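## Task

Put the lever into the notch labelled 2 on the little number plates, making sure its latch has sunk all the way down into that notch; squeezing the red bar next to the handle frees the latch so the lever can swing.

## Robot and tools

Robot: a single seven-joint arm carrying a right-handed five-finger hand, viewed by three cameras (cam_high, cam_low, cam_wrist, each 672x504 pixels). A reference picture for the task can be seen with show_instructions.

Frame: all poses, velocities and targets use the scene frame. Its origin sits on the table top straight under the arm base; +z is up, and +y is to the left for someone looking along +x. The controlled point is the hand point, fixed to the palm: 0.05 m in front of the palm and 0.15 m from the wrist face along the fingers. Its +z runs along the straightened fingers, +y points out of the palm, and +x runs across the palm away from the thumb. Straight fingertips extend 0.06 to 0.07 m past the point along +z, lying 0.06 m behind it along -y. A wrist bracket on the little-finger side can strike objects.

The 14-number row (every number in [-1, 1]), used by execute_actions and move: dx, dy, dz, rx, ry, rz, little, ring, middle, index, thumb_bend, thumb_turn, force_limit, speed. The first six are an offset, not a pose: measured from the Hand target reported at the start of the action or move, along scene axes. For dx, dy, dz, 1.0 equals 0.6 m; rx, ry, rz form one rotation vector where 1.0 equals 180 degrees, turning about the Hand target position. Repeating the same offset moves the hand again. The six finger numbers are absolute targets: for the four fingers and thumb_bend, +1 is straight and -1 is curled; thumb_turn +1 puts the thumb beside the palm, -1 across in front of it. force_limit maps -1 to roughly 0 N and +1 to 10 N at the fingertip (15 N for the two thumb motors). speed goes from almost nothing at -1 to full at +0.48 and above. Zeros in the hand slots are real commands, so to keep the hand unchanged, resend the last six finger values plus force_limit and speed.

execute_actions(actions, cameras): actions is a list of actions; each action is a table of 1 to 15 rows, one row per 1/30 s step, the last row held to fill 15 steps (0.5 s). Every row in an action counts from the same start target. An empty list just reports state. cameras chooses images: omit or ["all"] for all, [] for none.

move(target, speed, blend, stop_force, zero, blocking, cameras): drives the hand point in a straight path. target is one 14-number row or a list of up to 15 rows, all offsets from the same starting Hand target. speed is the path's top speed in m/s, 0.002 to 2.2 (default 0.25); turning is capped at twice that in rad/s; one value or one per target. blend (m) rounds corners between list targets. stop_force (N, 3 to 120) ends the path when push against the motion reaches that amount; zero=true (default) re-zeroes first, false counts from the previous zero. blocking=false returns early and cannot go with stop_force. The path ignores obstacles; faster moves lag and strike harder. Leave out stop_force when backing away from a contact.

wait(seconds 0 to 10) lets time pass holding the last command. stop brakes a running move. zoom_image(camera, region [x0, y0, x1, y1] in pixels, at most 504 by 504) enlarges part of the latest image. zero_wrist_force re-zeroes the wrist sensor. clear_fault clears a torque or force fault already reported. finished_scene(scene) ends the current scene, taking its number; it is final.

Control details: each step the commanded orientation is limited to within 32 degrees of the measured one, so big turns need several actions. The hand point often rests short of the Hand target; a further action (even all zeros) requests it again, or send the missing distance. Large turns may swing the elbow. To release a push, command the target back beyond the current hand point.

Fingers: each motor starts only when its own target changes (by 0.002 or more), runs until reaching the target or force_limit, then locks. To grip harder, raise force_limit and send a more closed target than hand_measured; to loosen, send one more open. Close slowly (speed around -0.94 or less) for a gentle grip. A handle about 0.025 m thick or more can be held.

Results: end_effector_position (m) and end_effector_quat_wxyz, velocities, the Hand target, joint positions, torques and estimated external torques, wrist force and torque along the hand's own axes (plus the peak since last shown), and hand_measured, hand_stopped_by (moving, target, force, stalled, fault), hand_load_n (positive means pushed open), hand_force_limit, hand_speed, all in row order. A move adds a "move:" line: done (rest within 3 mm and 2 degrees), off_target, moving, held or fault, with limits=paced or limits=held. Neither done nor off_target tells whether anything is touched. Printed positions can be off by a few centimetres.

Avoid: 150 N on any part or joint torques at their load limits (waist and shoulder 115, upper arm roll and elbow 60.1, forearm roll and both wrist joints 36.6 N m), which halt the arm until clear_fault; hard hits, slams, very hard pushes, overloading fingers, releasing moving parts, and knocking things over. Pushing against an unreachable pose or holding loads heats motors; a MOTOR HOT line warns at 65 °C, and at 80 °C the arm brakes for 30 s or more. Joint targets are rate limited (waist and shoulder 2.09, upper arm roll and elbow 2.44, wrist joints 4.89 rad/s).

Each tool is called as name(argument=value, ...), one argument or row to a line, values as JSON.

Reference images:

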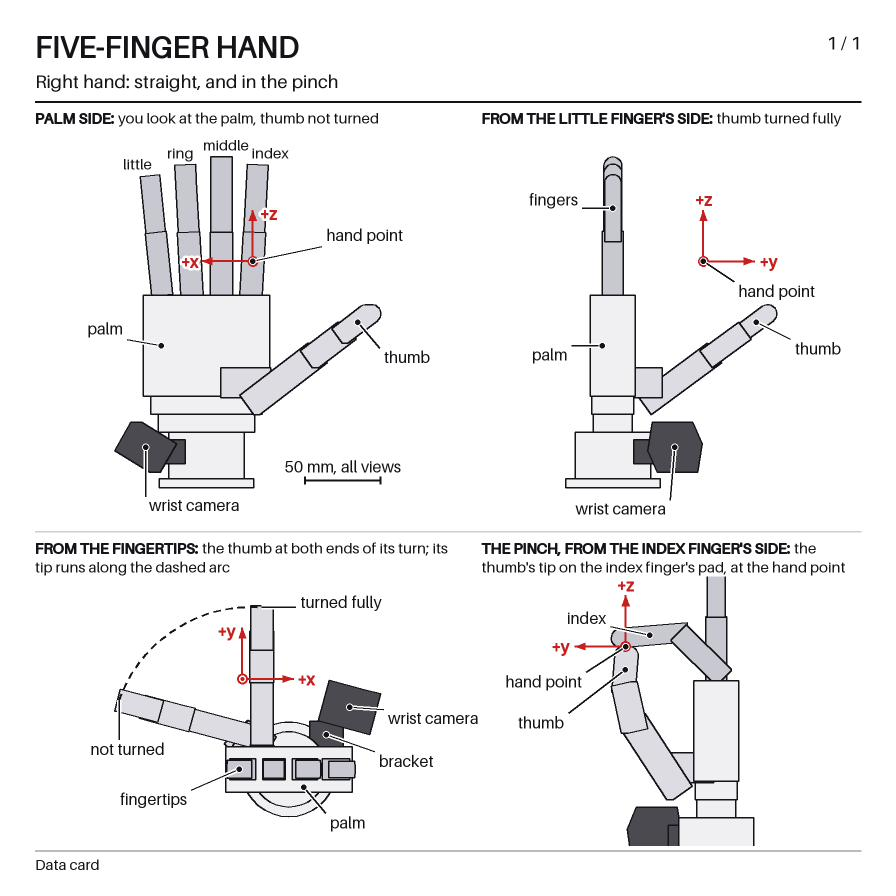

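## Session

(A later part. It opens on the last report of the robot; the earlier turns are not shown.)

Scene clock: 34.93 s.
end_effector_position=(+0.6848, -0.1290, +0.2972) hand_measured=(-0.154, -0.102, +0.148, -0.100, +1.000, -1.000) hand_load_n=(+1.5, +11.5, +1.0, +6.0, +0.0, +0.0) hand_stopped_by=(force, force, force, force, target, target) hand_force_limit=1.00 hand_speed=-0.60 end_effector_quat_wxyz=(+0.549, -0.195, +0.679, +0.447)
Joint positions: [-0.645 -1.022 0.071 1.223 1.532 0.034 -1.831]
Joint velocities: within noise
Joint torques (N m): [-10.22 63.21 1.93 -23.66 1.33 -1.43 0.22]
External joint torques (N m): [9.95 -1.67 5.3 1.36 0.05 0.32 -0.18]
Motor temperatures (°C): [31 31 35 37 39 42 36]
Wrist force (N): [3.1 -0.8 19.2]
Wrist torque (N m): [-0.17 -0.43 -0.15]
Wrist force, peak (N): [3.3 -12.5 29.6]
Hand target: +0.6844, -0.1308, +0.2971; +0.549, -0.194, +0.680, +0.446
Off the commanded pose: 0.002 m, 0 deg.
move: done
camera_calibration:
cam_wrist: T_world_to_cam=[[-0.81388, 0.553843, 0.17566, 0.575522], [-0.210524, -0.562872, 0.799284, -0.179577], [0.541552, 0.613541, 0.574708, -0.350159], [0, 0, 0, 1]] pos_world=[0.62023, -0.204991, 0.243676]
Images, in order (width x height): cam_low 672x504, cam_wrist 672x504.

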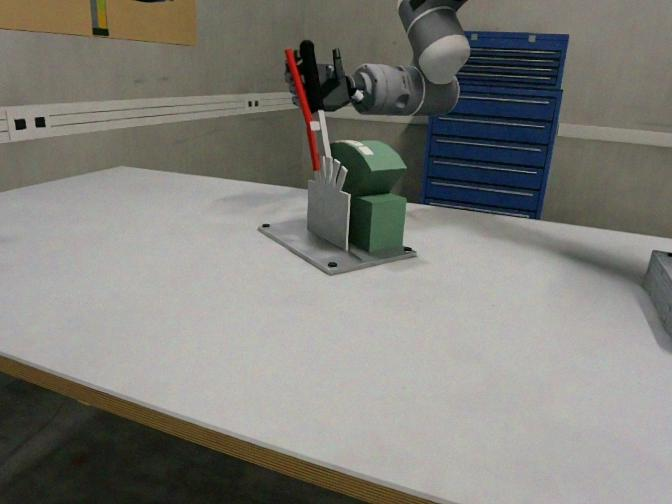

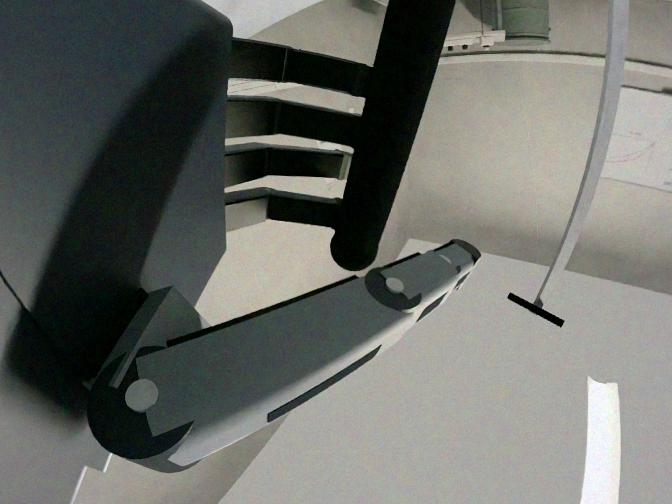

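move(
  target=[-0.0107,0.0197,-0.005,0,0,0,0.95,0.95,0.95,0.95,1,-1,0.5,0],
  cameras=["cam_wrist","cam_low"],
)

move(
  target=[0,0,0,0,0,0,-1,-1,-1,-1,1,-1,0.7,-0.7],
  cameras=[],
)

move(
  target=[0,0,0,0,0,0,-0.98,-0.98,-0.98,-0.98,1,-1,1,-0.7],
  cameras=[],
)

move(
  target=[0,0,0,0,0,0,-1,-1,-1,-1,1,-1,1,-0.65],
  cameras=["cam_wrist","cam_low"],
)

zoom_image(
  camera="cam_low",
  region=[260, 30, 380, 210],
)

Scene clock: 37.73 s.
end_effector_position=(+0.6779, -0.1190, +0.2941) hand_measured=(+0.950, +0.950, +0.950, +0.950, +1.000, -1.000) hand_load_n=(+0.0, +0.0, +0.0, +0.0, +0.0, +0.0) hand_stopped_by=(target, target, target, target, target, target) hand_force_limit=0.50 hand_speed=0.00 end_effector_quat_wxyz=(+0.549, -0.194, +0.680, +0.446)
Joint positions: [-0.643 -1.008 0.076 1.26 1.533 0.044 -1.855]
Joint velocities: within noise
Joint torques (N m): [0.01 59.94 7.99 -21.12 1.98 -1.24 -0.29]
External joint torques (N m): [-0.28 0.78 -0.68 -0.72 -0.61 0.1 0.33]
Motor temperatures (°C): [31 31 35 37 39 42 36]
Wrist force (N): [-1.2 0.9 3.6]
Wrist torque (N m): [-0.27 -0.12 -0.03]
Wrist force, peak (N): [3.0 -0.8 19.4]
Hand target: +0.6780, -0.1190, +0.2941; +0.549, -0.194, +0.680, +0.446
Off the commanded pose: 0.000 m, 0 deg.
move: done
camera_calibration:
cam_wrist: T_world_to_cam=[[-0.813033, 0.55517, 0.175398, 0.564598], [-0.210921, -0.561649, 0.800039, -0.1728], [0.54267, 0.613463, 0.573736, -0.351307], [0, 0, 0, 1]] pos_world=[0.613233, -0.194986, 0.240775]
Images, in order (width x height): cam_low 672x504, cam_wrist 672x504.

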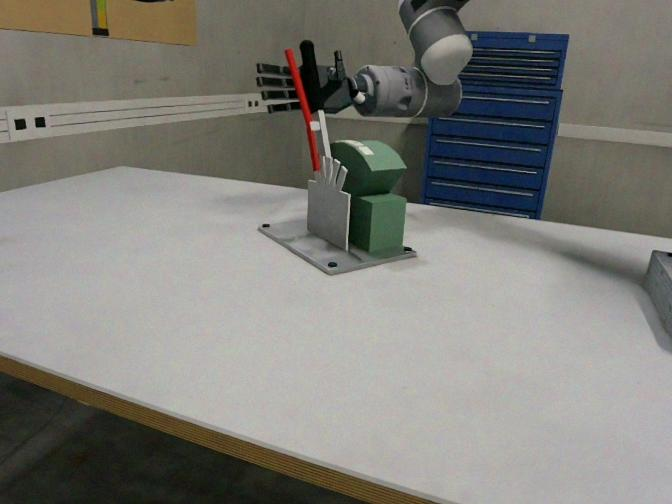

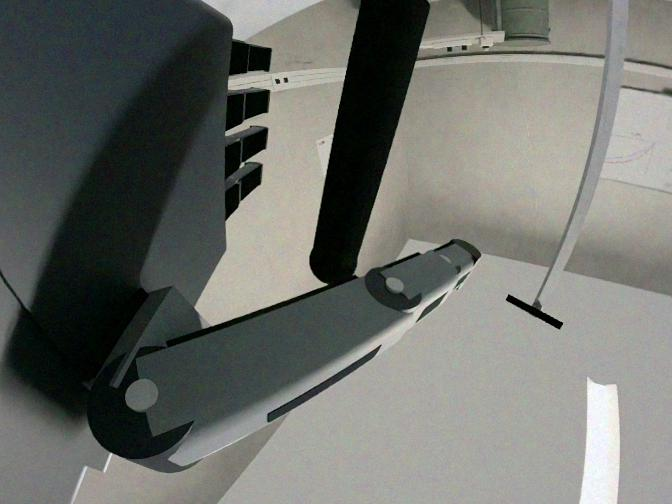

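Scene clock: 39.07 s.
end_effector_position=(+0.6787, -0.1186, +0.2941) hand_measured=(+0.076, +0.180, +0.236, +0.210, +1.000, -1.000) hand_load_n=(+11.0, +5.5, +0.5, +6.5, +0.0, -0.5) hand_stopped_by=(force, force, force, force, target, target) hand_force_limit=0.70 hand_speed=-0.70 end_effector_quat_wxyz=(+0.549, -0.194, +0.680, +0.446)
Joint positions: [-0.642 -1.008 0.077 1.26 1.535 0.046 -1.855]
Joint velocities: within noise
Joint torques (N m): [-5.67 62.48 5.67 -19.31 -0.15 -4.73 0.03]
External joint torques (N m): [5.4 -1.76 1.64 -2.51 1.5 3.6 0.02]
Motor temperatures (°C): [31 31 35 37 39 42 36]
Wrist force (N): [1.7 -12.6 19.0]
Wrist torque (N m): [0.04 -0.72 -0.50]
Wrist force, peak (N): [2.0 -13.2 19.6]
Hand target: +0.6780, -0.1190, +0.2941; +0.549, -0.194, +0.680, +0.446
Off the commanded pose: 0.001 m, 0 deg.
move: done
No camera images: "cameras" was empty.

Scene clock: 39.57 s.
end_effector_position=(+0.6791, -0.1184, +0.2941) hand_measured=(+0.076, +0.158, +0.198, +0.188, +1.000, -1.000) hand_load_n=(+3.5, +9.5, +14.0, +8.5, +0.0, +0.0) hand_stopped_by=(force, force, force, force, target, target) hand_force_limit=1.00 hand_speed=-0.70 end_effector_quat_wxyz=(+0.549, -0.194, +0.680, +0.446)
Joint positions: [-0.641 -1.008 0.077 1.26 1.535 0.047 -1.855]
Joint velocities: within noise
Joint torques (N m): [-7.77 63.3 4.86 -18.4 -1.18 -6.2 -0.29]
External joint torques (N m): [7.5 -2.57 2.45 -3.44 2.53 5.06 0.33]
Motor temperatures (°C): [31 31 35 37 39 42 36]
Wrist force (N): [1.3 -17.8 24.8]
Wrist torque (N m): [-1.08 -0.59 -0.35]
Wrist force, peak (N): [2.4 -20.2 27.5]
Hand target: +0.6780, -0.1190, +0.2941; +0.549, -0.194, +0.680, +0.446
Off the commanded pose: 0.001 m, 0 deg.
move: done
No camera images: "cameras" was empty.

Scene clock: 40.07 s.
end_effector_position=(+0.6794, -0.1182, +0.2941) hand_measured=(+0.054, +0.148, +0.198, +0.178, +1.000, -1.000) hand_load_n=(+11.0, +12.0, +9.5, +11.0, +0.0, -0.5) hand_stopped_by=(force, force, force, force, target, target) hand_force_limit=1.00 hand_speed=-0.65 end_effector_quat_wxyz=(+0.549, -0.194, +0.680, +0.445)
Joint positions: [-0.641 -1.009 0.077 1.26 1.536 0.047 -1.855]
Joint velocities: within noise
Joint torques (N m): [-9.97 64.33 4.03 -17.82 -1.88 -7.3 -0.11]
External joint torques (N m): [9.7 -3.6 3.3 -4.01 3.24 6.16 0.16]
Motor temperatures (°C): [31 31 35 37 39 42 36]
Wrist force (N): [3.0 -22.3 30.2]
Wrist torque (N m): [-2.09 -0.95 -0.62]
Wrist force, peak (N): [3.8 -24.7 32.5]
Hand target: +0.6780, -0.1190, +0.2941; +0.549, -0.194, +0.680, +0.446
Off the commanded pose: 0.002 m, 0 deg.
move: done
camera_calibration:
cam_wrist: T_world_to_cam=[[-0.811849, 0.556919, 0.175338, 0.564744], [-0.212428, -0.561463, 0.799771, -0.170856], [0.543853, 0.612047, 0.574128, -0.353667], [0, 0, 0, 1]] pos_world=[0.614535, -0.193985, 0.240675]
Images, in order (width x height): cam_low 672x504, cam_wrist 672x504.

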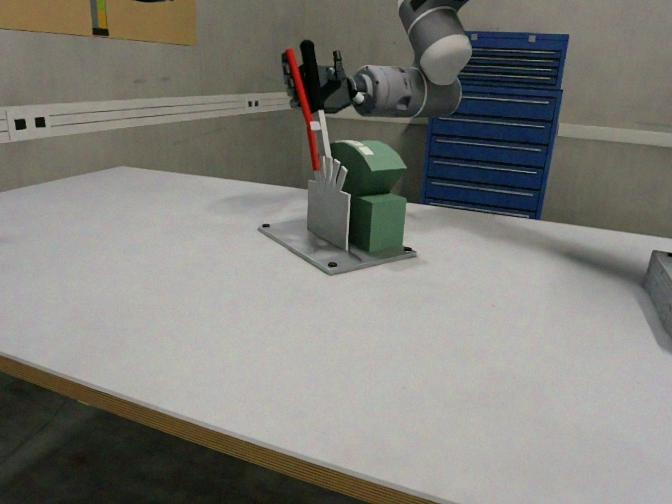

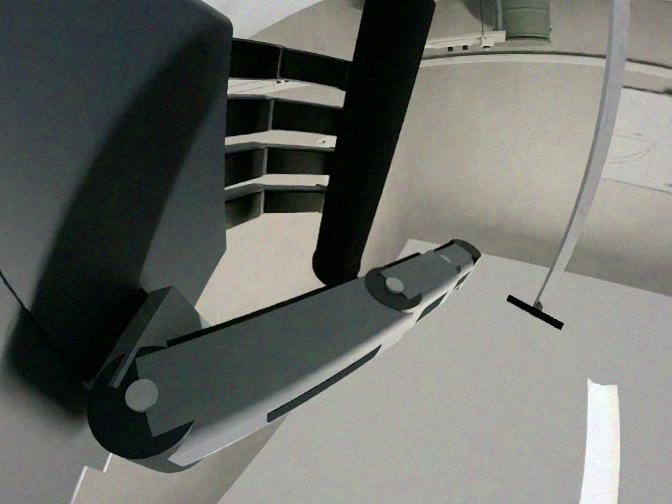

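Scaled by 2.800.

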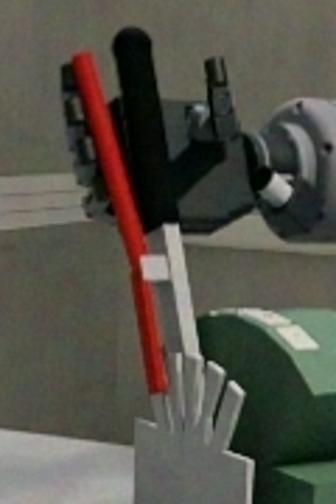

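move(
  target=[0,0,0,0,0,0,0.7,0.7,0.7,0.7,1,-1,0.5,0],
  cameras=[],
)

move(
  target=[0,0,0,0.0311,-0.0218,0.0895,0.7,0.7,0.7,0.7,1,-1,0.5,0],
  stop_force=10,
  cameras=["cam_wrist"],
)

move(
  target=[0,0,0,0,0,0,-1,-1,-1,-1,1,-1,0.7,-0.7],
  cameras=[],
)

move(
  target=[0,0,0,0,0,0,-0.98,-0.98,-0.98,-0.98,1,-1,1,-0.7],
  cameras=["cam_wrist","cam_low"],
)

zoom_image(
  camera="cam_low",
  region=[260, 30, 380, 210],
)

Scene clock: 42.33 s.
end_effector_position=(+0.6781, -0.1190, +0.2941) hand_measured=(+0.700, +0.700, +0.700, +0.700, +1.000, -1.000) hand_load_n=(+0.0, +0.0, +0.0, +0.0, -0.5, +0.0) hand_stopped_by=(target, target, target, target, target, target) hand_force_limit=0.50 hand_speed=0.00 end_effector_quat_wxyz=(+0.549, -0.194, +0.680, +0.446)
Joint positions: [-0.642 -1.008 0.076 1.26 1.534 0.045 -1.855]
Joint velocities: within noise
Joint torques (N m): [-0.1 59.7 7.91 -21.26 1.73 -1.51 -0.21]
External joint torques (N m): [-0.17 1.03 -0.61 -0.57 -0.37 0.37 0.25]
Motor temperatures (°C): [31 31 35 37 39 42 36]
Wrist force (N): [-0.8 -1.3 3.5]
Wrist torque (N m): [-0.59 -0.17 -0.08]
Wrist force, peak (N): [2.9 -22.4 30.3]
Hand target: +0.6780, -0.1190, +0.2941; +0.549, -0.194, +0.680, +0.446
Off the commanded pose: 0.000 m, 0 deg.
move: done
No camera images: "cameras" was empty.

Scene clock: 43.80 s.
end_effector_position=(+0.6780, -0.1189, +0.2941) hand_measured=(+0.700, +0.700, +0.700, +0.700, +1.000, -1.000) hand_load_n=(-0.5, +0.0, +0.0, +0.0, +0.0, +0.0) hand_stopped_by=(target, target, target, target, target, target) hand_force_limit=0.50 hand_speed=0.00 end_effector_quat_wxyz=(+0.513, -0.276, +0.604, +0.544)
Joint positions: [-0.629 -1.232 0.082 0.907 1.469 -0.256 -1.73]
Joint velocities: within noise
Joint torques (N m): [0.06 65.29 9.37 -23.19 2.54 -1.71 -0.15]
External joint torques (N m): [-0.36 1.51 -0.61 -0.52 -0.32 0.33 0.19]
Motor temperatures (°C): [31 31 35 37 39 42 36]
Wrist force (N): [-0.8 -1.2 4.0]
Wrist torque (N m): [-0.59 -0.16 -0.07]
Wrist force, peak (N): [-0.7 -1.9 4.4]
Hand target: +0.6780, -0.1190, +0.2941; +0.513, -0.276, +0.604, +0.544
Off the commanded pose: 0.000 m, 0 deg.
move: done
camera_calibration:
cam_wrist: T_world_to_cam=[[-0.944213, 0.289796, 0.156461, 0.62753], [-0.0877232, -0.679227, 0.728666, -0.249197], [0.317437, 0.674291, 0.666757, -0.218785], [0, 0, 0, 1]] pos_world=[0.640112, -0.203593, 0.229274]
Images, in order (width x height): cam_wrist 672x504.

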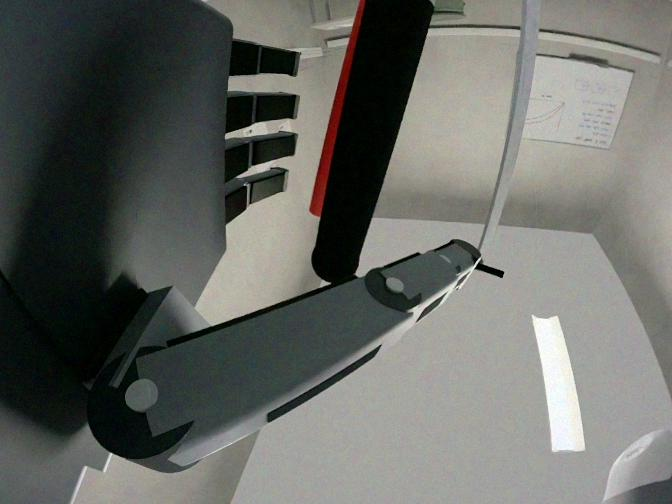

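Scene clock: 44.73 s.
end_effector_position=(+0.6789, -0.1183, +0.2943) hand_measured=(+0.152, +0.210, +0.262, +0.318, +1.000, -1.000) hand_load_n=(+7.5, +9.5, +3.5, +0.0, +0.0, +0.0) hand_stopped_by=(force, force, force, force, target, target) hand_force_limit=0.70 hand_speed=-0.70 end_effector_quat_wxyz=(+0.513, -0.275, +0.604, +0.544)
Joint positions: [-0.628 -1.232 0.082 0.907 1.471 -0.254 -1.73]
Joint velocities: within noise
Joint torques (N m): [-6.71 67.2 6.58 -21.63 0.52 -5.5 0.02]
External joint torques (N m): [6.4 -0.4 2.18 -2.09 1.7 4.13 0.02]
Motor temperatures (°C): [31 31 35 37 39 42 36]
Wrist force (N): [0.6 -16.3 16.3]
Wrist torque (N m): [-0.35 -0.71 -0.67]
Wrist force, peak (N): [0.5 -17.0 18.0]
Hand target: +0.6780, -0.1190, +0.2941; +0.513, -0.276, +0.604, +0.544
Off the commanded pose: 0.001 m, 0 deg.
move: done
No camera images: "cameras" was empty.

Scene clock: 45.23 s.
end_effector_position=(+0.6792, -0.1182, +0.2945) hand_measured=(+0.132, +0.188, +0.214, +0.242, +1.000, -1.000) hand_load_n=(+4.5, +1.5, +7.5, +11.0, +0.0, -0.5) hand_stopped_by=(force, force, force, force, target, target) hand_force_limit=1.00 hand_speed=-0.70 end_effector_quat_wxyz=(+0.513, -0.275, +0.604, +0.544)
Joint positions: [-0.627 -1.232 0.082 0.907 1.471 -0.254 -1.73]
Joint velocities: within noise
Joint torques (N m): [-7.39 65.98 5.87 -20.91 -0.26 -6.09 -0.59]
External joint torques (N m): [7.08 0.82 2.9 -2.81 2.48 4.72 0.63]
Motor temperatures (°C): [31 32 35 37 39 42 36]
Wrist force (N): [-2.6 -18.3 17.5]
Wrist torque (N m): [-0.72 -0.46 -0.30]
Wrist force, peak (N): [-0.1 -21.9 21.2]
Hand target: +0.6780, -0.1190, +0.2941; +0.513, -0.276, +0.604, +0.544
Off the commanded pose: 0.001 m, 0 deg.
move: done
camera_calibration:
cam_wrist: T_world_to_cam=[[-0.943802, 0.291468, 0.155833, 0.628509], [-0.0896231, -0.679519, 0.728163, -0.2475], [0.318128, 0.673276, 0.667454, -0.220682], [0, 0, 0, 1]] pos_world=[0.641211, -0.202792, 0.229573]
Images, in order (width x height): cam_low 672x504, cam_wrist 672x504.

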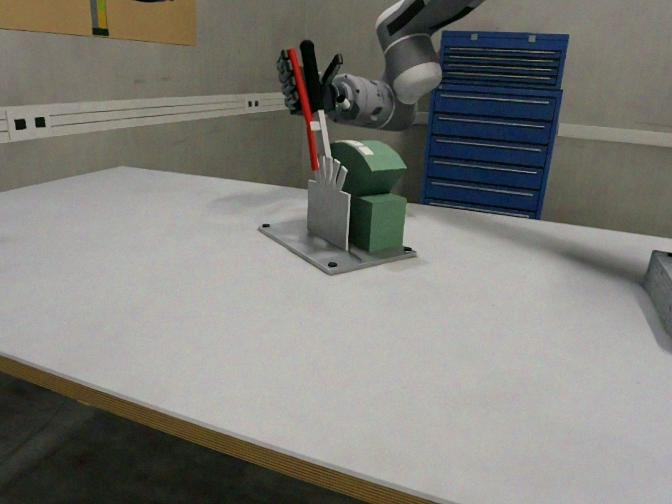

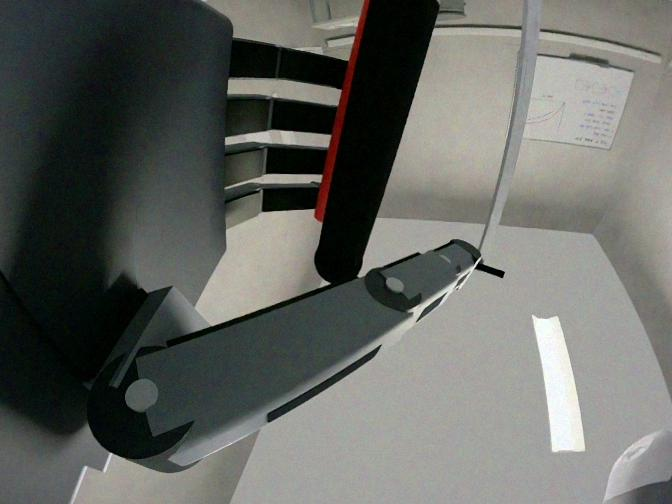

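Scaled by 2.800.

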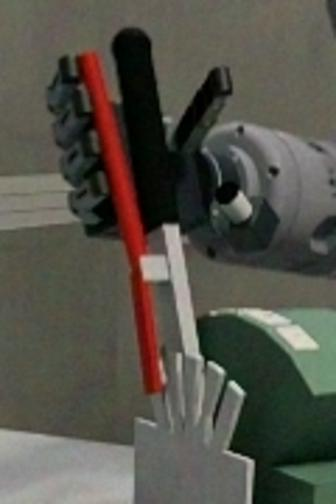

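move(
  target=[0.004,-0.003,0,0,0,0,-1,-1,-1,-1,1,-1,1,-0.65],
  cameras=[],
)

move(
  target=[0.003,-0.002,0,0,0,0,-0.98,-0.98,-0.98,-0.98,1,-1,1,-0.65],
  cameras=[],
)

move(
  target=[0,0,0,0,0,0,-1,-1,-1,-1,1,-1,1,-0.65],
  cameras=["cam_wrist","cam_low"],
)

zoom_image(
  camera="cam_low",
  region=[260, 30, 380, 210],
)

Scene clock: 47.07 s.
end_effector_position=(+0.6807, -0.1189, +0.2941) hand_measured=(+0.106, +0.144, +0.188, +0.240, +1.000, -1.000) hand_load_n=(+6.0, +10.5, +2.0, +0.0, +0.0, -0.5) hand_stopped_by=(force, force, force, force, target, target) hand_force_limit=1.00 hand_speed=-0.65 end_effector_quat_wxyz=(+0.512, -0.276, +0.604, +0.545)
Joint positions: [-0.627 -1.238 0.082 0.894 1.472 -0.257 -1.724]
Joint velocities: within noise
Joint torques (N m): [-11.86 68.2 3.85 -25.84 2.04 -1.73 0.19]
External joint torques (N m): [11.55 -1.21 4.93 2.03 0.19 0.37 -0.15]
Motor temperatures (°C): [31 32 35 37 39 42 36]
Wrist force (N): [4.5 -3.9 21.2]
Wrist torque (N m): [-0.65 -0.85 -0.10]
Wrist force, peak (N): [1.0 -23.8 24.0]
Hand target: +0.6804, -0.1208, +0.2941; +0.513, -0.276, +0.604, +0.544
Off the commanded pose: 0.002 m, 0 deg.
move: done
No camera images: "cameras" was empty.

Scene clock: 47.77 s.
end_effector_position=(+0.6824, -0.1206, +0.2940) hand_measured=(+0.084, +0.144, +0.130, +0.126, +1.000, -1.000) hand_load_n=(+0.5, +0.0, +1.0, +12.5, +0.0, -0.5) hand_stopped_by=(force, force, force, force, target, target) hand_force_limit=1.00 hand_speed=-0.65 end_effector_quat_wxyz=(+0.512, -0.276, +0.604, +0.545)
Joint positions: [-0.627 -1.243 0.081 0.884 1.472 -0.257 -1.719]
Joint velocities: within noise
Joint torques (N m): [-8.98 67.37 5.78 -25.06 2.82 -1.91 0.01]
External joint torques (N m): [8.67 -0.21 3 1.16 -0.57 0.55 0.03]
Motor temperatures (°C): [31 32 35 37 39 42 36]
Wrist force (N): [2.9 -3.4 16.8]
Wrist torque (N m): [-0.61 -0.05 -0.05]
Wrist force, peak (N): [2.1 -11.0 20.3]
Hand target: +0.6822, -0.1220, +0.2941; +0.513, -0.276, +0.604, +0.544
Off the commanded pose: 0.001 m, 0 deg.
move: done
No camera images: "cameras" was empty.

Scene clock: 48.27 s.
end_effector_position=(+0.6828, -0.1202, +0.2941) hand_measured=(+0.048, +0.084, +0.102, +0.124, +1.000, -1.000) hand_load_n=(+9.5, +10.5, +5.5, +0.5, +0.0, +0.0) hand_stopped_by=(force, force, force, force, target, target) hand_force_limit=1.00 hand_speed=-0.65 end_effector_quat_wxyz=(+0.513, -0.276, +0.604, +0.545)
Joint positions: [-0.626 -1.243 0.082 0.884 1.473 -0.257 -1.719]
Joint velocities: within noise
Joint torques (N m): [-12.7 69.57 4.23 -24.65 1.29 -4.29 0.32]
External joint torques (N m): [12.39 -2.42 4.55 0.75 0.96 2.94 -0.28]
Motor temperatures (°C): [31 32 35 37 39 42 36]
Wrist force (N): [4.8 -12.6 23.8]
Wrist torque (N m): [-0.45 -0.98 -0.56]
Wrist force, peak (N): [5.6 -13.3 24.8]
Hand target: +0.6822, -0.1220, +0.2941; +0.513, -0.276, +0.604, +0.544
Off the commanded pose: 0.002 m, 0 deg.
move: done
camera_calibration:
cam_wrist: T_world_to_cam=[[-0.944462, 0.288982, 0.156462, 0.632543], [-0.0875349, -0.68015, 0.727828, -0.249699], [0.316747, 0.67371, 0.667672, -0.219277], [0, 0, 0, 1]] pos_world=[0.645011, -0.204897, 0.229174]
Images, in order (width x height): cam_low 672x504, cam_wrist 672x504.

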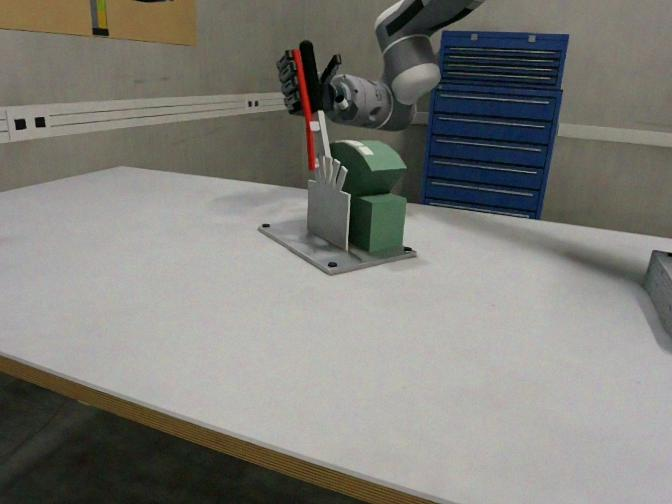

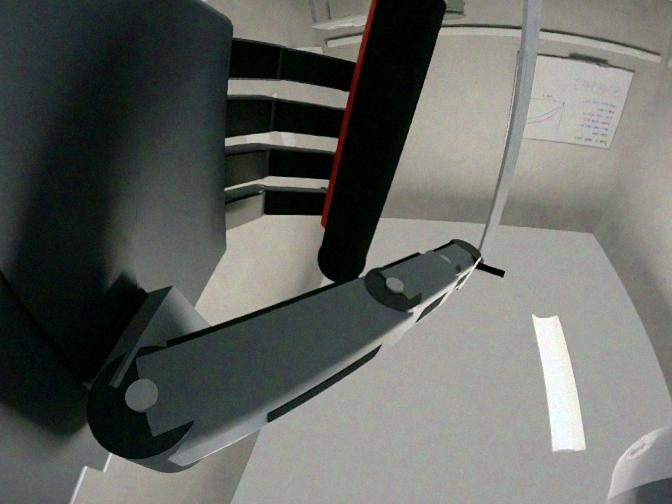

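Scaled by 2.800.

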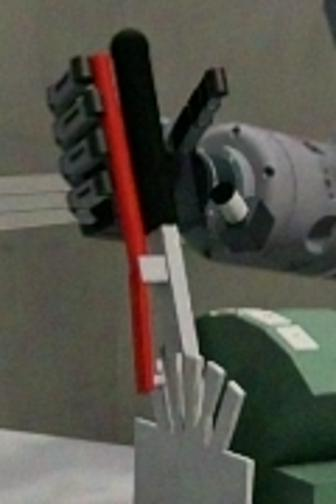

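move(
  target=[0.003,-0.002,0,0,0,0,-0.98,-0.98,-0.98,-0.98,1,-1,1,-0.65],
  cameras=[],
)

move(
  target=[0,0,0,0,0,0,-1,-1,-1,-1,1,-1,1,-0.62],
  cameras=["cam_high","cam_low"],
)

zoom_image(
  camera="cam_low",
  region=[260, 30, 380, 210],
)

Scene clock: 49.63 s.
end_effector_position=(+0.6843, -0.1214, +0.2939) hand_measured=(+0.036, +0.084, +0.076, +0.068, +1.000, -1.000) hand_load_n=(+5.5, +0.0, +2.0, +11.0, +0.0, +0.0) hand_stopped_by=(force, force, force, force, target, target) hand_force_limit=1.00 hand_speed=-0.65 end_effector_quat_wxyz=(+0.512, -0.276, +0.604, +0.545)
Joint positions: [-0.626 -1.248 0.082 0.875 1.473 -0.258 -1.714]
Joint velocities: within noise
Joint torques (N m): [-12.15 69.25 4.87 -26.06 2.73 -2.14 0.27]
External joint torques (N m): [11.83 -1.95 3.92 2.08 -0.48 0.8 -0.22]
Motor temperatures (°C): [31 32 35 37 39 42 36]
Wrist force (N): [5.4 -4.9 21.1]
Wrist torque (N m): [-0.58 -0.37 -0.15]
Wrist force, peak (N): [4.2 -12.8 24.0]
Hand target: +0.6840, -0.1232, +0.2941; +0.513, -0.276, +0.604, +0.544
Off the commanded pose: 0.002 m, 0 deg.
move: done
No camera images: "cameras" was empty.

Scene clock: 50.13 s.
end_effector_position=(+0.6847, -0.1208, +0.2939) hand_measured=(+0.014, +0.042, +0.048, +0.066, +1.000, -1.000) hand_load_n=(+8.0, +13.0, +9.0, +0.5, +0.0, +0.0) hand_stopped_by=(force, force, force, force, target, target) hand_force_limit=1.00 hand_speed=-0.62 end_effector_quat_wxyz=(+0.512, -0.276, +0.604, +0.545)
Joint positions: [-0.626 -1.249 0.082 0.875 1.474 -0.257 -1.714]
Joint velocities: within noise
Joint torques (N m): [-15.74 70.69 3.35 -25.56 1.58 -4.06 0.52]
External joint torques (N m): [15.43 -3.39 5.46 1.59 0.68 2.71 -0.48]
Motor temperatures (°C): [31 32 35 37 39 42 36]
Wrist force (N): [6.9 -12.3 27.5]
Wrist torque (N m): [-0.44 -1.02 -0.61]
Wrist force, peak (N): [8.5 -16.4 33.3]
Hand target: +0.6840, -0.1232, +0.2941; +0.513, -0.276, +0.604, +0.544
Off the commanded pose: 0.002 m, 0 deg.
move: done
Images, in order (width x height): cam_high 672x504, cam_low 672x504.

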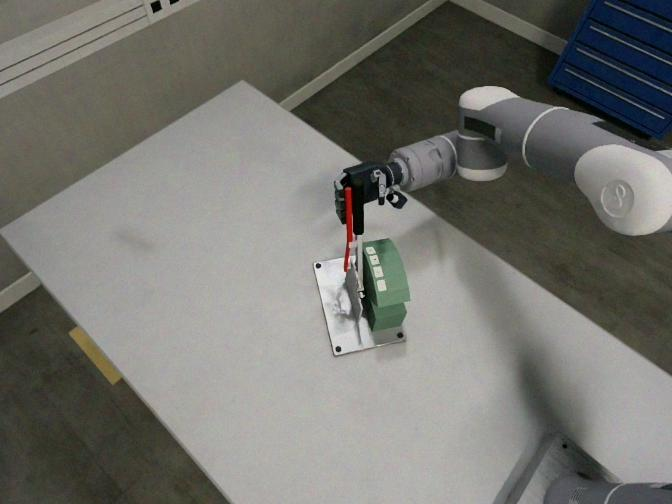

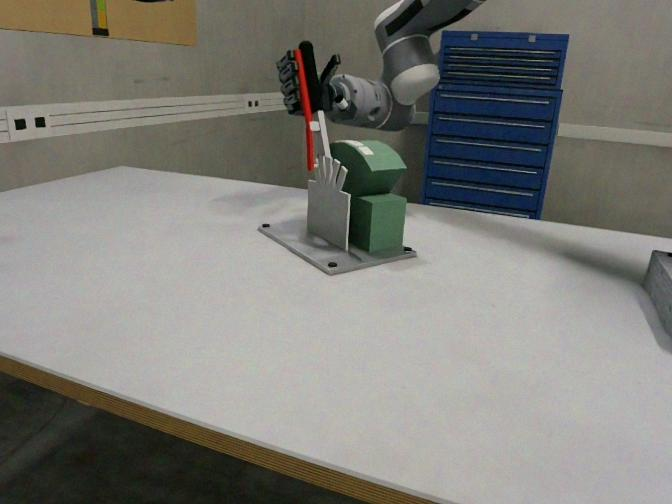

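Scaled by 2.800.

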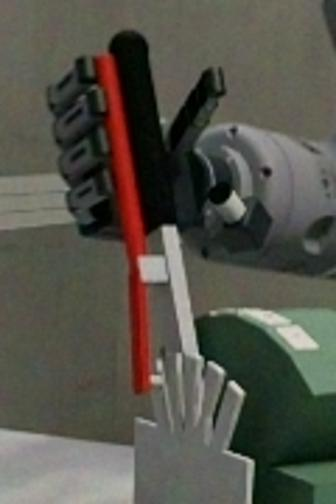

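move(
  target=[
    [-0.092,0.0642,0.0397,-0.0477,-0.0683,0,-1,-1,-1,-1,1,-1,1,-0.62],
    [-0.183,0.1277,0.0492,-0.0922,-0.1321,0,-1,-1,-1,-1,1,-1,1,-0.62],
  ],
  speed=0.05,
  blend=[0.005,0],
  stop_force=30,
)

zoom_image(
  camera="cam_low",
  region=[260, 10, 400, 210],
)

zoom_image(
  camera="cam_high",
  region=[300, 180, 430, 340],
)

Scene clock: 57.33 s.
end_effector_position=(+0.5750, -0.0450, +0.3232) hand_measured=(+0.014, +0.044, +0.048, +0.066, +1.000, -1.000) hand_load_n=(+9.5, +13.5, +9.5, +0.0, +0.0, +0.0) hand_stopped_by=(force, force, force, force, target, target) hand_force_limit=1.00 hand_speed=-0.62 end_effector_quat_wxyz=(+0.581, -0.452, +0.557, +0.384)
Joint positions: [-0.617 -0.854 0.107 1.375 1.345 -0.128 -2.326]
Joint velocities: within noise
Joint torques (N m): [-12.06 64.15 2.03 -22.52 -0.84 -5.81 1.11]
External joint torques (N m): [11.79 -7.3 5.05 0.34 2.19 4.84 -1.06]
Motor temperatures (°C): [31 32 35 38 39 42 36]
Wrist force (N): [17.9 -14.9 29.0]
Wrist torque (N m): [-0.90 -1.00 -0.58]
Wrist force, peak (N): [21.5 -16.1 30.0]
Hand target: +0.5742, -0.0466, +0.3237; +0.581, -0.452, +0.558, +0.383
Off the commanded pose: 0.002 m, 0 deg.
move: done
camera_calibration:
cam_wrist: T_world_to_cam=[[-0.909357, 0.266392, -0.319539, 0.637122], [-0.410907, -0.455132, 0.789943, -0.0531967], [0.0650018, 0.849641, 0.52334, -0.0560337], [0, 0, 0, 1]] pos_world=[0.561155, -0.146327, 0.274933]

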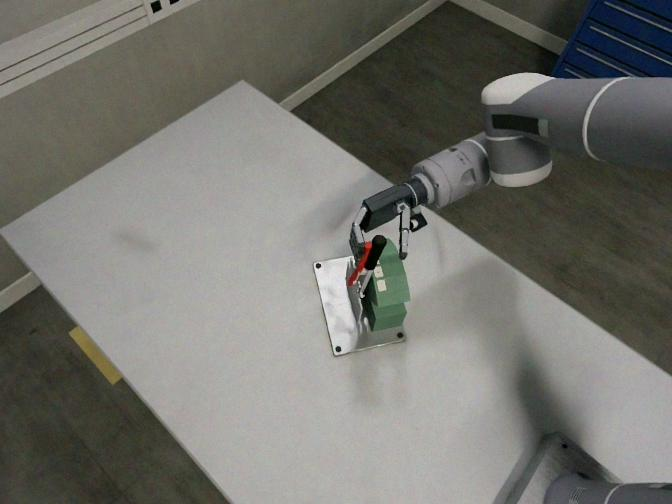

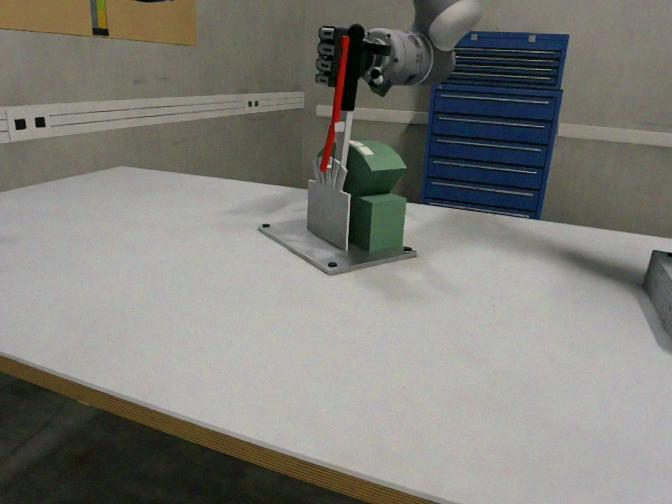

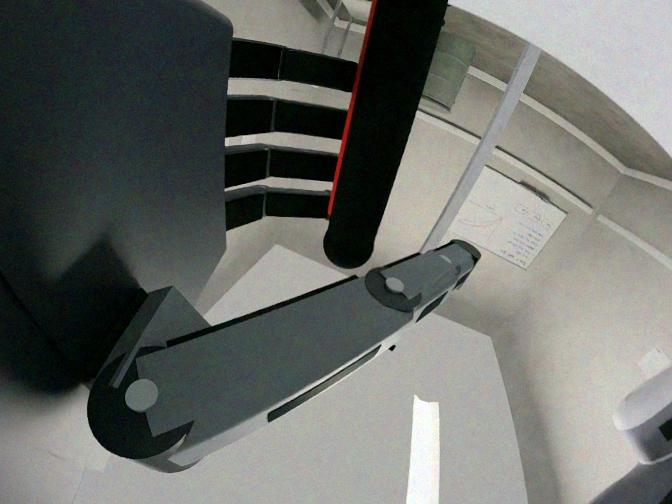

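Scaled by 2.520.

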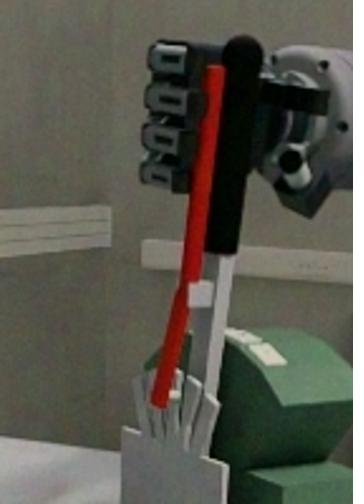

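Scaled by 3.150.

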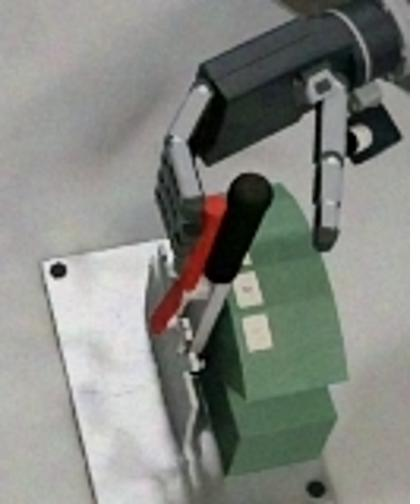

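move(
  target=[0,0,0,0,0,0,0.95,0.95,0.95,0.95,1,-1,1,-0.2],
)

zoom_image(
  camera="cam_low",
  region=[260, 10, 400, 210],
)

zoom_image(
  camera="cam_high",
  region=[300, 180, 430, 340],
)

Scene clock: 58.63 s.
end_effector_position=(+0.5743, -0.0465, +0.3236) hand_measured=(+0.950, +0.950, +0.950, +0.950, +1.000, -1.000) hand_load_n=(+0.0, -0.5, +0.0, +0.0, +0.0, -0.5) hand_stopped_by=(target, target, target, target, target, target) hand_force_limit=1.00 hand_speed=-0.20 end_effector_quat_wxyz=(+0.581, -0.452, +0.558, +0.383)
Joint positions: [-0.619 -0.853 0.106 1.375 1.344 -0.13 -2.325]
Joint velocities: within noise
Joint torques (N m): [-0.29 55.89 7.58 -21.59 1.74 -1.28 -0.17]
External joint torques (N m): [0.02 0.97 -0.52 -0.62 -0.38 0.31 0.2]
Motor temperatures (°C): [31 32 35 38 39 42 36]
Wrist force (N): [-0.9 -5.2 3.7]
Wrist torque (N m): [-0.82 -0.21 -0.06]
Wrist force, peak (N): [18.1 -14.7 28.9]
Hand target: +0.5742, -0.0466, +0.3237; +0.581, -0.452, +0.558, +0.383
Off the commanded pose: 0.000 m, 0 deg.
move: done
camera_calibration:
cam_wrist: T_world_to_cam=[[-0.909504, 0.266327, -0.319174, 0.636896], [-0.410485, -0.454224, 0.790685, -0.054829], [0.0656039, 0.850147, 0.522442, -0.0549343], [0, 0, 0, 1]] pos_world=[0.560357, -0.147825, 0.275333]

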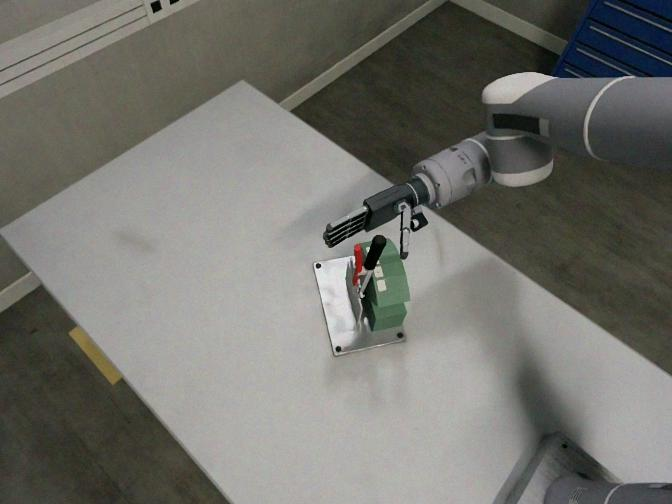

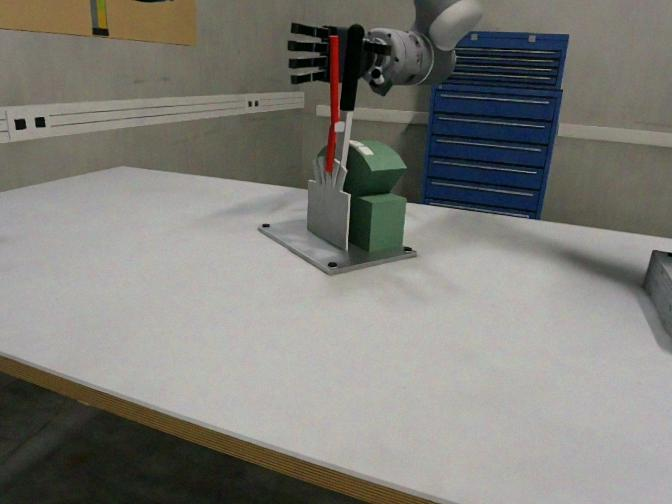

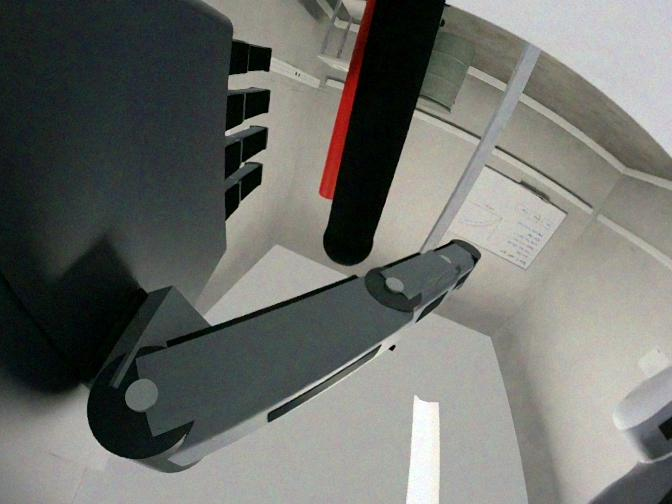

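Scaled by 2.520.

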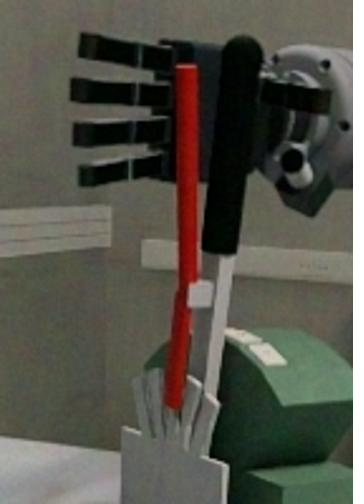

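Scaled by 3.150.

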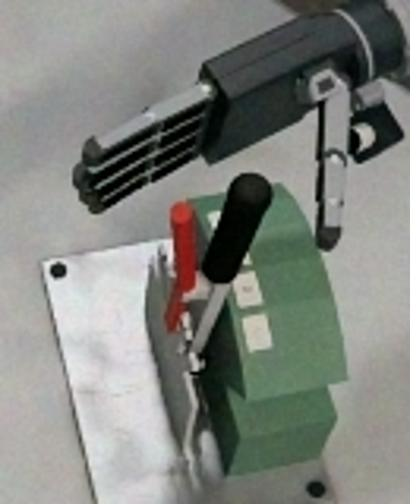

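move(
  target=[-0.068,0.048,0,0,0,0,0.95,0.95,0.95,0.95,1,-1,1,-0.2],
  speed=0.02,
  stop_force=5,
  cameras=["cam_low"],
)

move(
  target=[-0.041,0.0286,0.002,-0.0222,-0.0319,0,0.95,0.95,0.95,0.95,1,-1,1,-0.2],
  speed=0.008,
  stop_force=16,
)

zoom_image(
  camera="cam_low",
  region=[260, 10, 400, 210],
)

zoom_image(
  camera="cam_high",
  region=[300, 180, 430, 340],
)

Scene clock: 63.63 s.
end_effector_position=(+0.5365, -0.0202, +0.3237) hand_measured=(+0.950, +0.950, +0.950, +0.950, +1.000, -1.000) hand_load_n=(+0.0, +0.0, +0.0, +0.0, +0.0, -0.5) hand_stopped_by=(target, target, target, target, target, target) hand_force_limit=1.00 hand_speed=-0.20 end_effector_quat_wxyz=(+0.581, -0.452, +0.558, +0.383)
Joint positions: [-0.621 -0.775 0.113 1.522 1.342 -0.107 -2.393]
Joint velocities: within noise
Joint torques (N m): [2.48 51.07 9.66 -16.83 0.91 -2.93 0.08]
External joint torques (N m): [-2.73 1.96 -3.02 -3.98 0.32 1.88 -0.05]
Motor temperatures (°C): [31 32 35 38 39 42 36]
Wrist force (N): [-0.2 -11.8 0.4]
Wrist torque (N m): [-0.82 0.01 -0.49]
Wrist force, peak (N): [-0.3 -13.5 -0.3]
Hand target: +0.5360, -0.0196, +0.3237; +0.581, -0.452, +0.558, +0.383 (not the last commanded pose)
Off the commanded pose: 0.004 m, 0 deg.
move: contact
Images, in order (width x height): cam_low 672x504.

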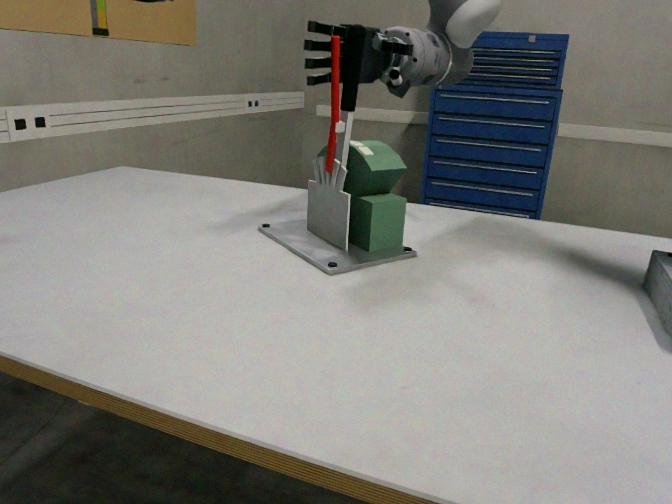

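Scene clock: 65.20 s.
end_effector_position=(+0.5345, -0.0194, +0.3237) hand_measured=(+0.950, +0.950, +0.950, +0.950, +1.000, -1.000) hand_load_n=(+0.0, +0.0, +2.5, +0.0, +0.0, -0.5) hand_stopped_by=(target, target, target, target, target, target) hand_force_limit=1.00 hand_speed=-0.20 end_effector_quat_wxyz=(+0.583, -0.457, +0.557, +0.375)
Joint positions: [-0.621 -0.764 0.113 1.534 1.342 -0.099 -2.411]
Joint velocities: within noise
Joint torques (N m): [7.48 50.17 14.76 -10.74 -0.83 -7.41 0.18]
External joint torques (N m): [-7.73 2.51 -8.22 -10.08 2.03 6.37 -0.15]
Motor temperatures (°C): [31 32 35 38 39 42 36]
Wrist force (N): [5.0 -26.5 -4.6]
Wrist torque (N m): [-0.65 0.34 -0.84]
Wrist force, peak (N): [5.4 -26.9 -4.8]
Hand target: +0.5328, -0.0173, +0.3238; +0.583, -0.457, +0.556, +0.378 (not the last commanded pose)
Off the commanded pose: 0.029 m, 6 deg.
move: contact
camera_calibration:
cam_wrist: T_world_to_cam=[[-0.903072, 0.267342, -0.336139, 0.59566], [-0.424913, -0.442184, 0.789888, -0.0508344], [0.0625351, 0.856155, 0.512921, -0.0705861], [0, 0, 0, 1]] pos_world=[0.520737, -0.121291, 0.276583]

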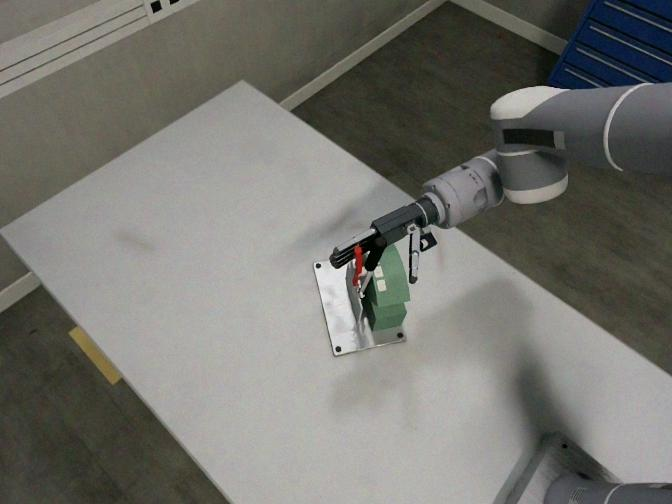

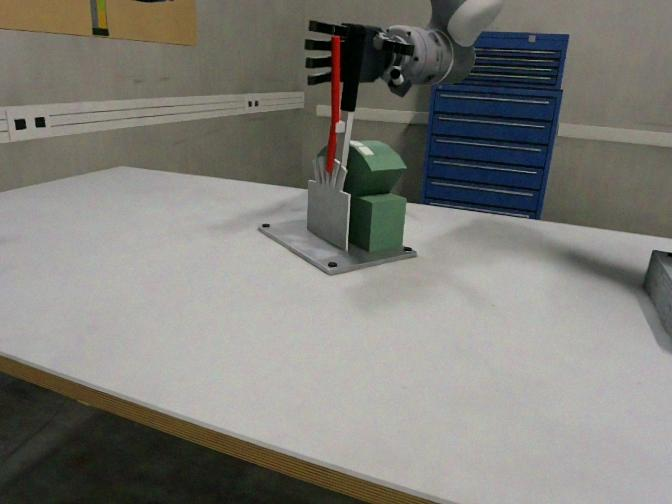

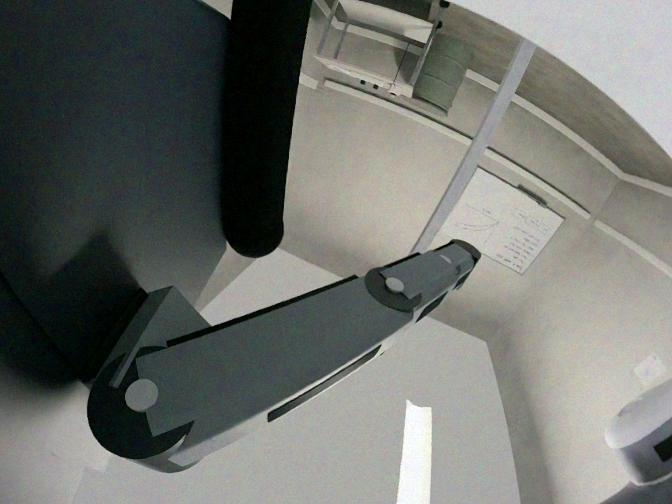

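Scaled by 2.520.

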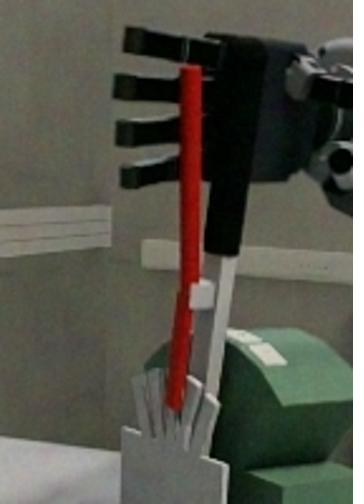

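Scaled by 3.150.

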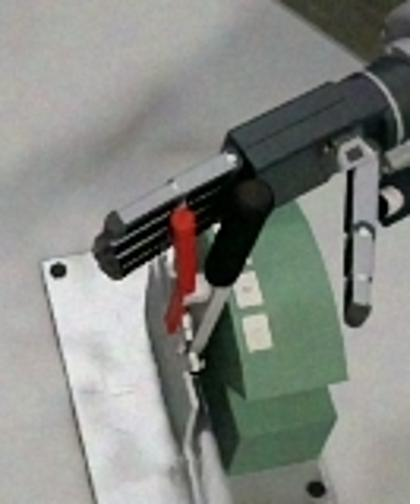

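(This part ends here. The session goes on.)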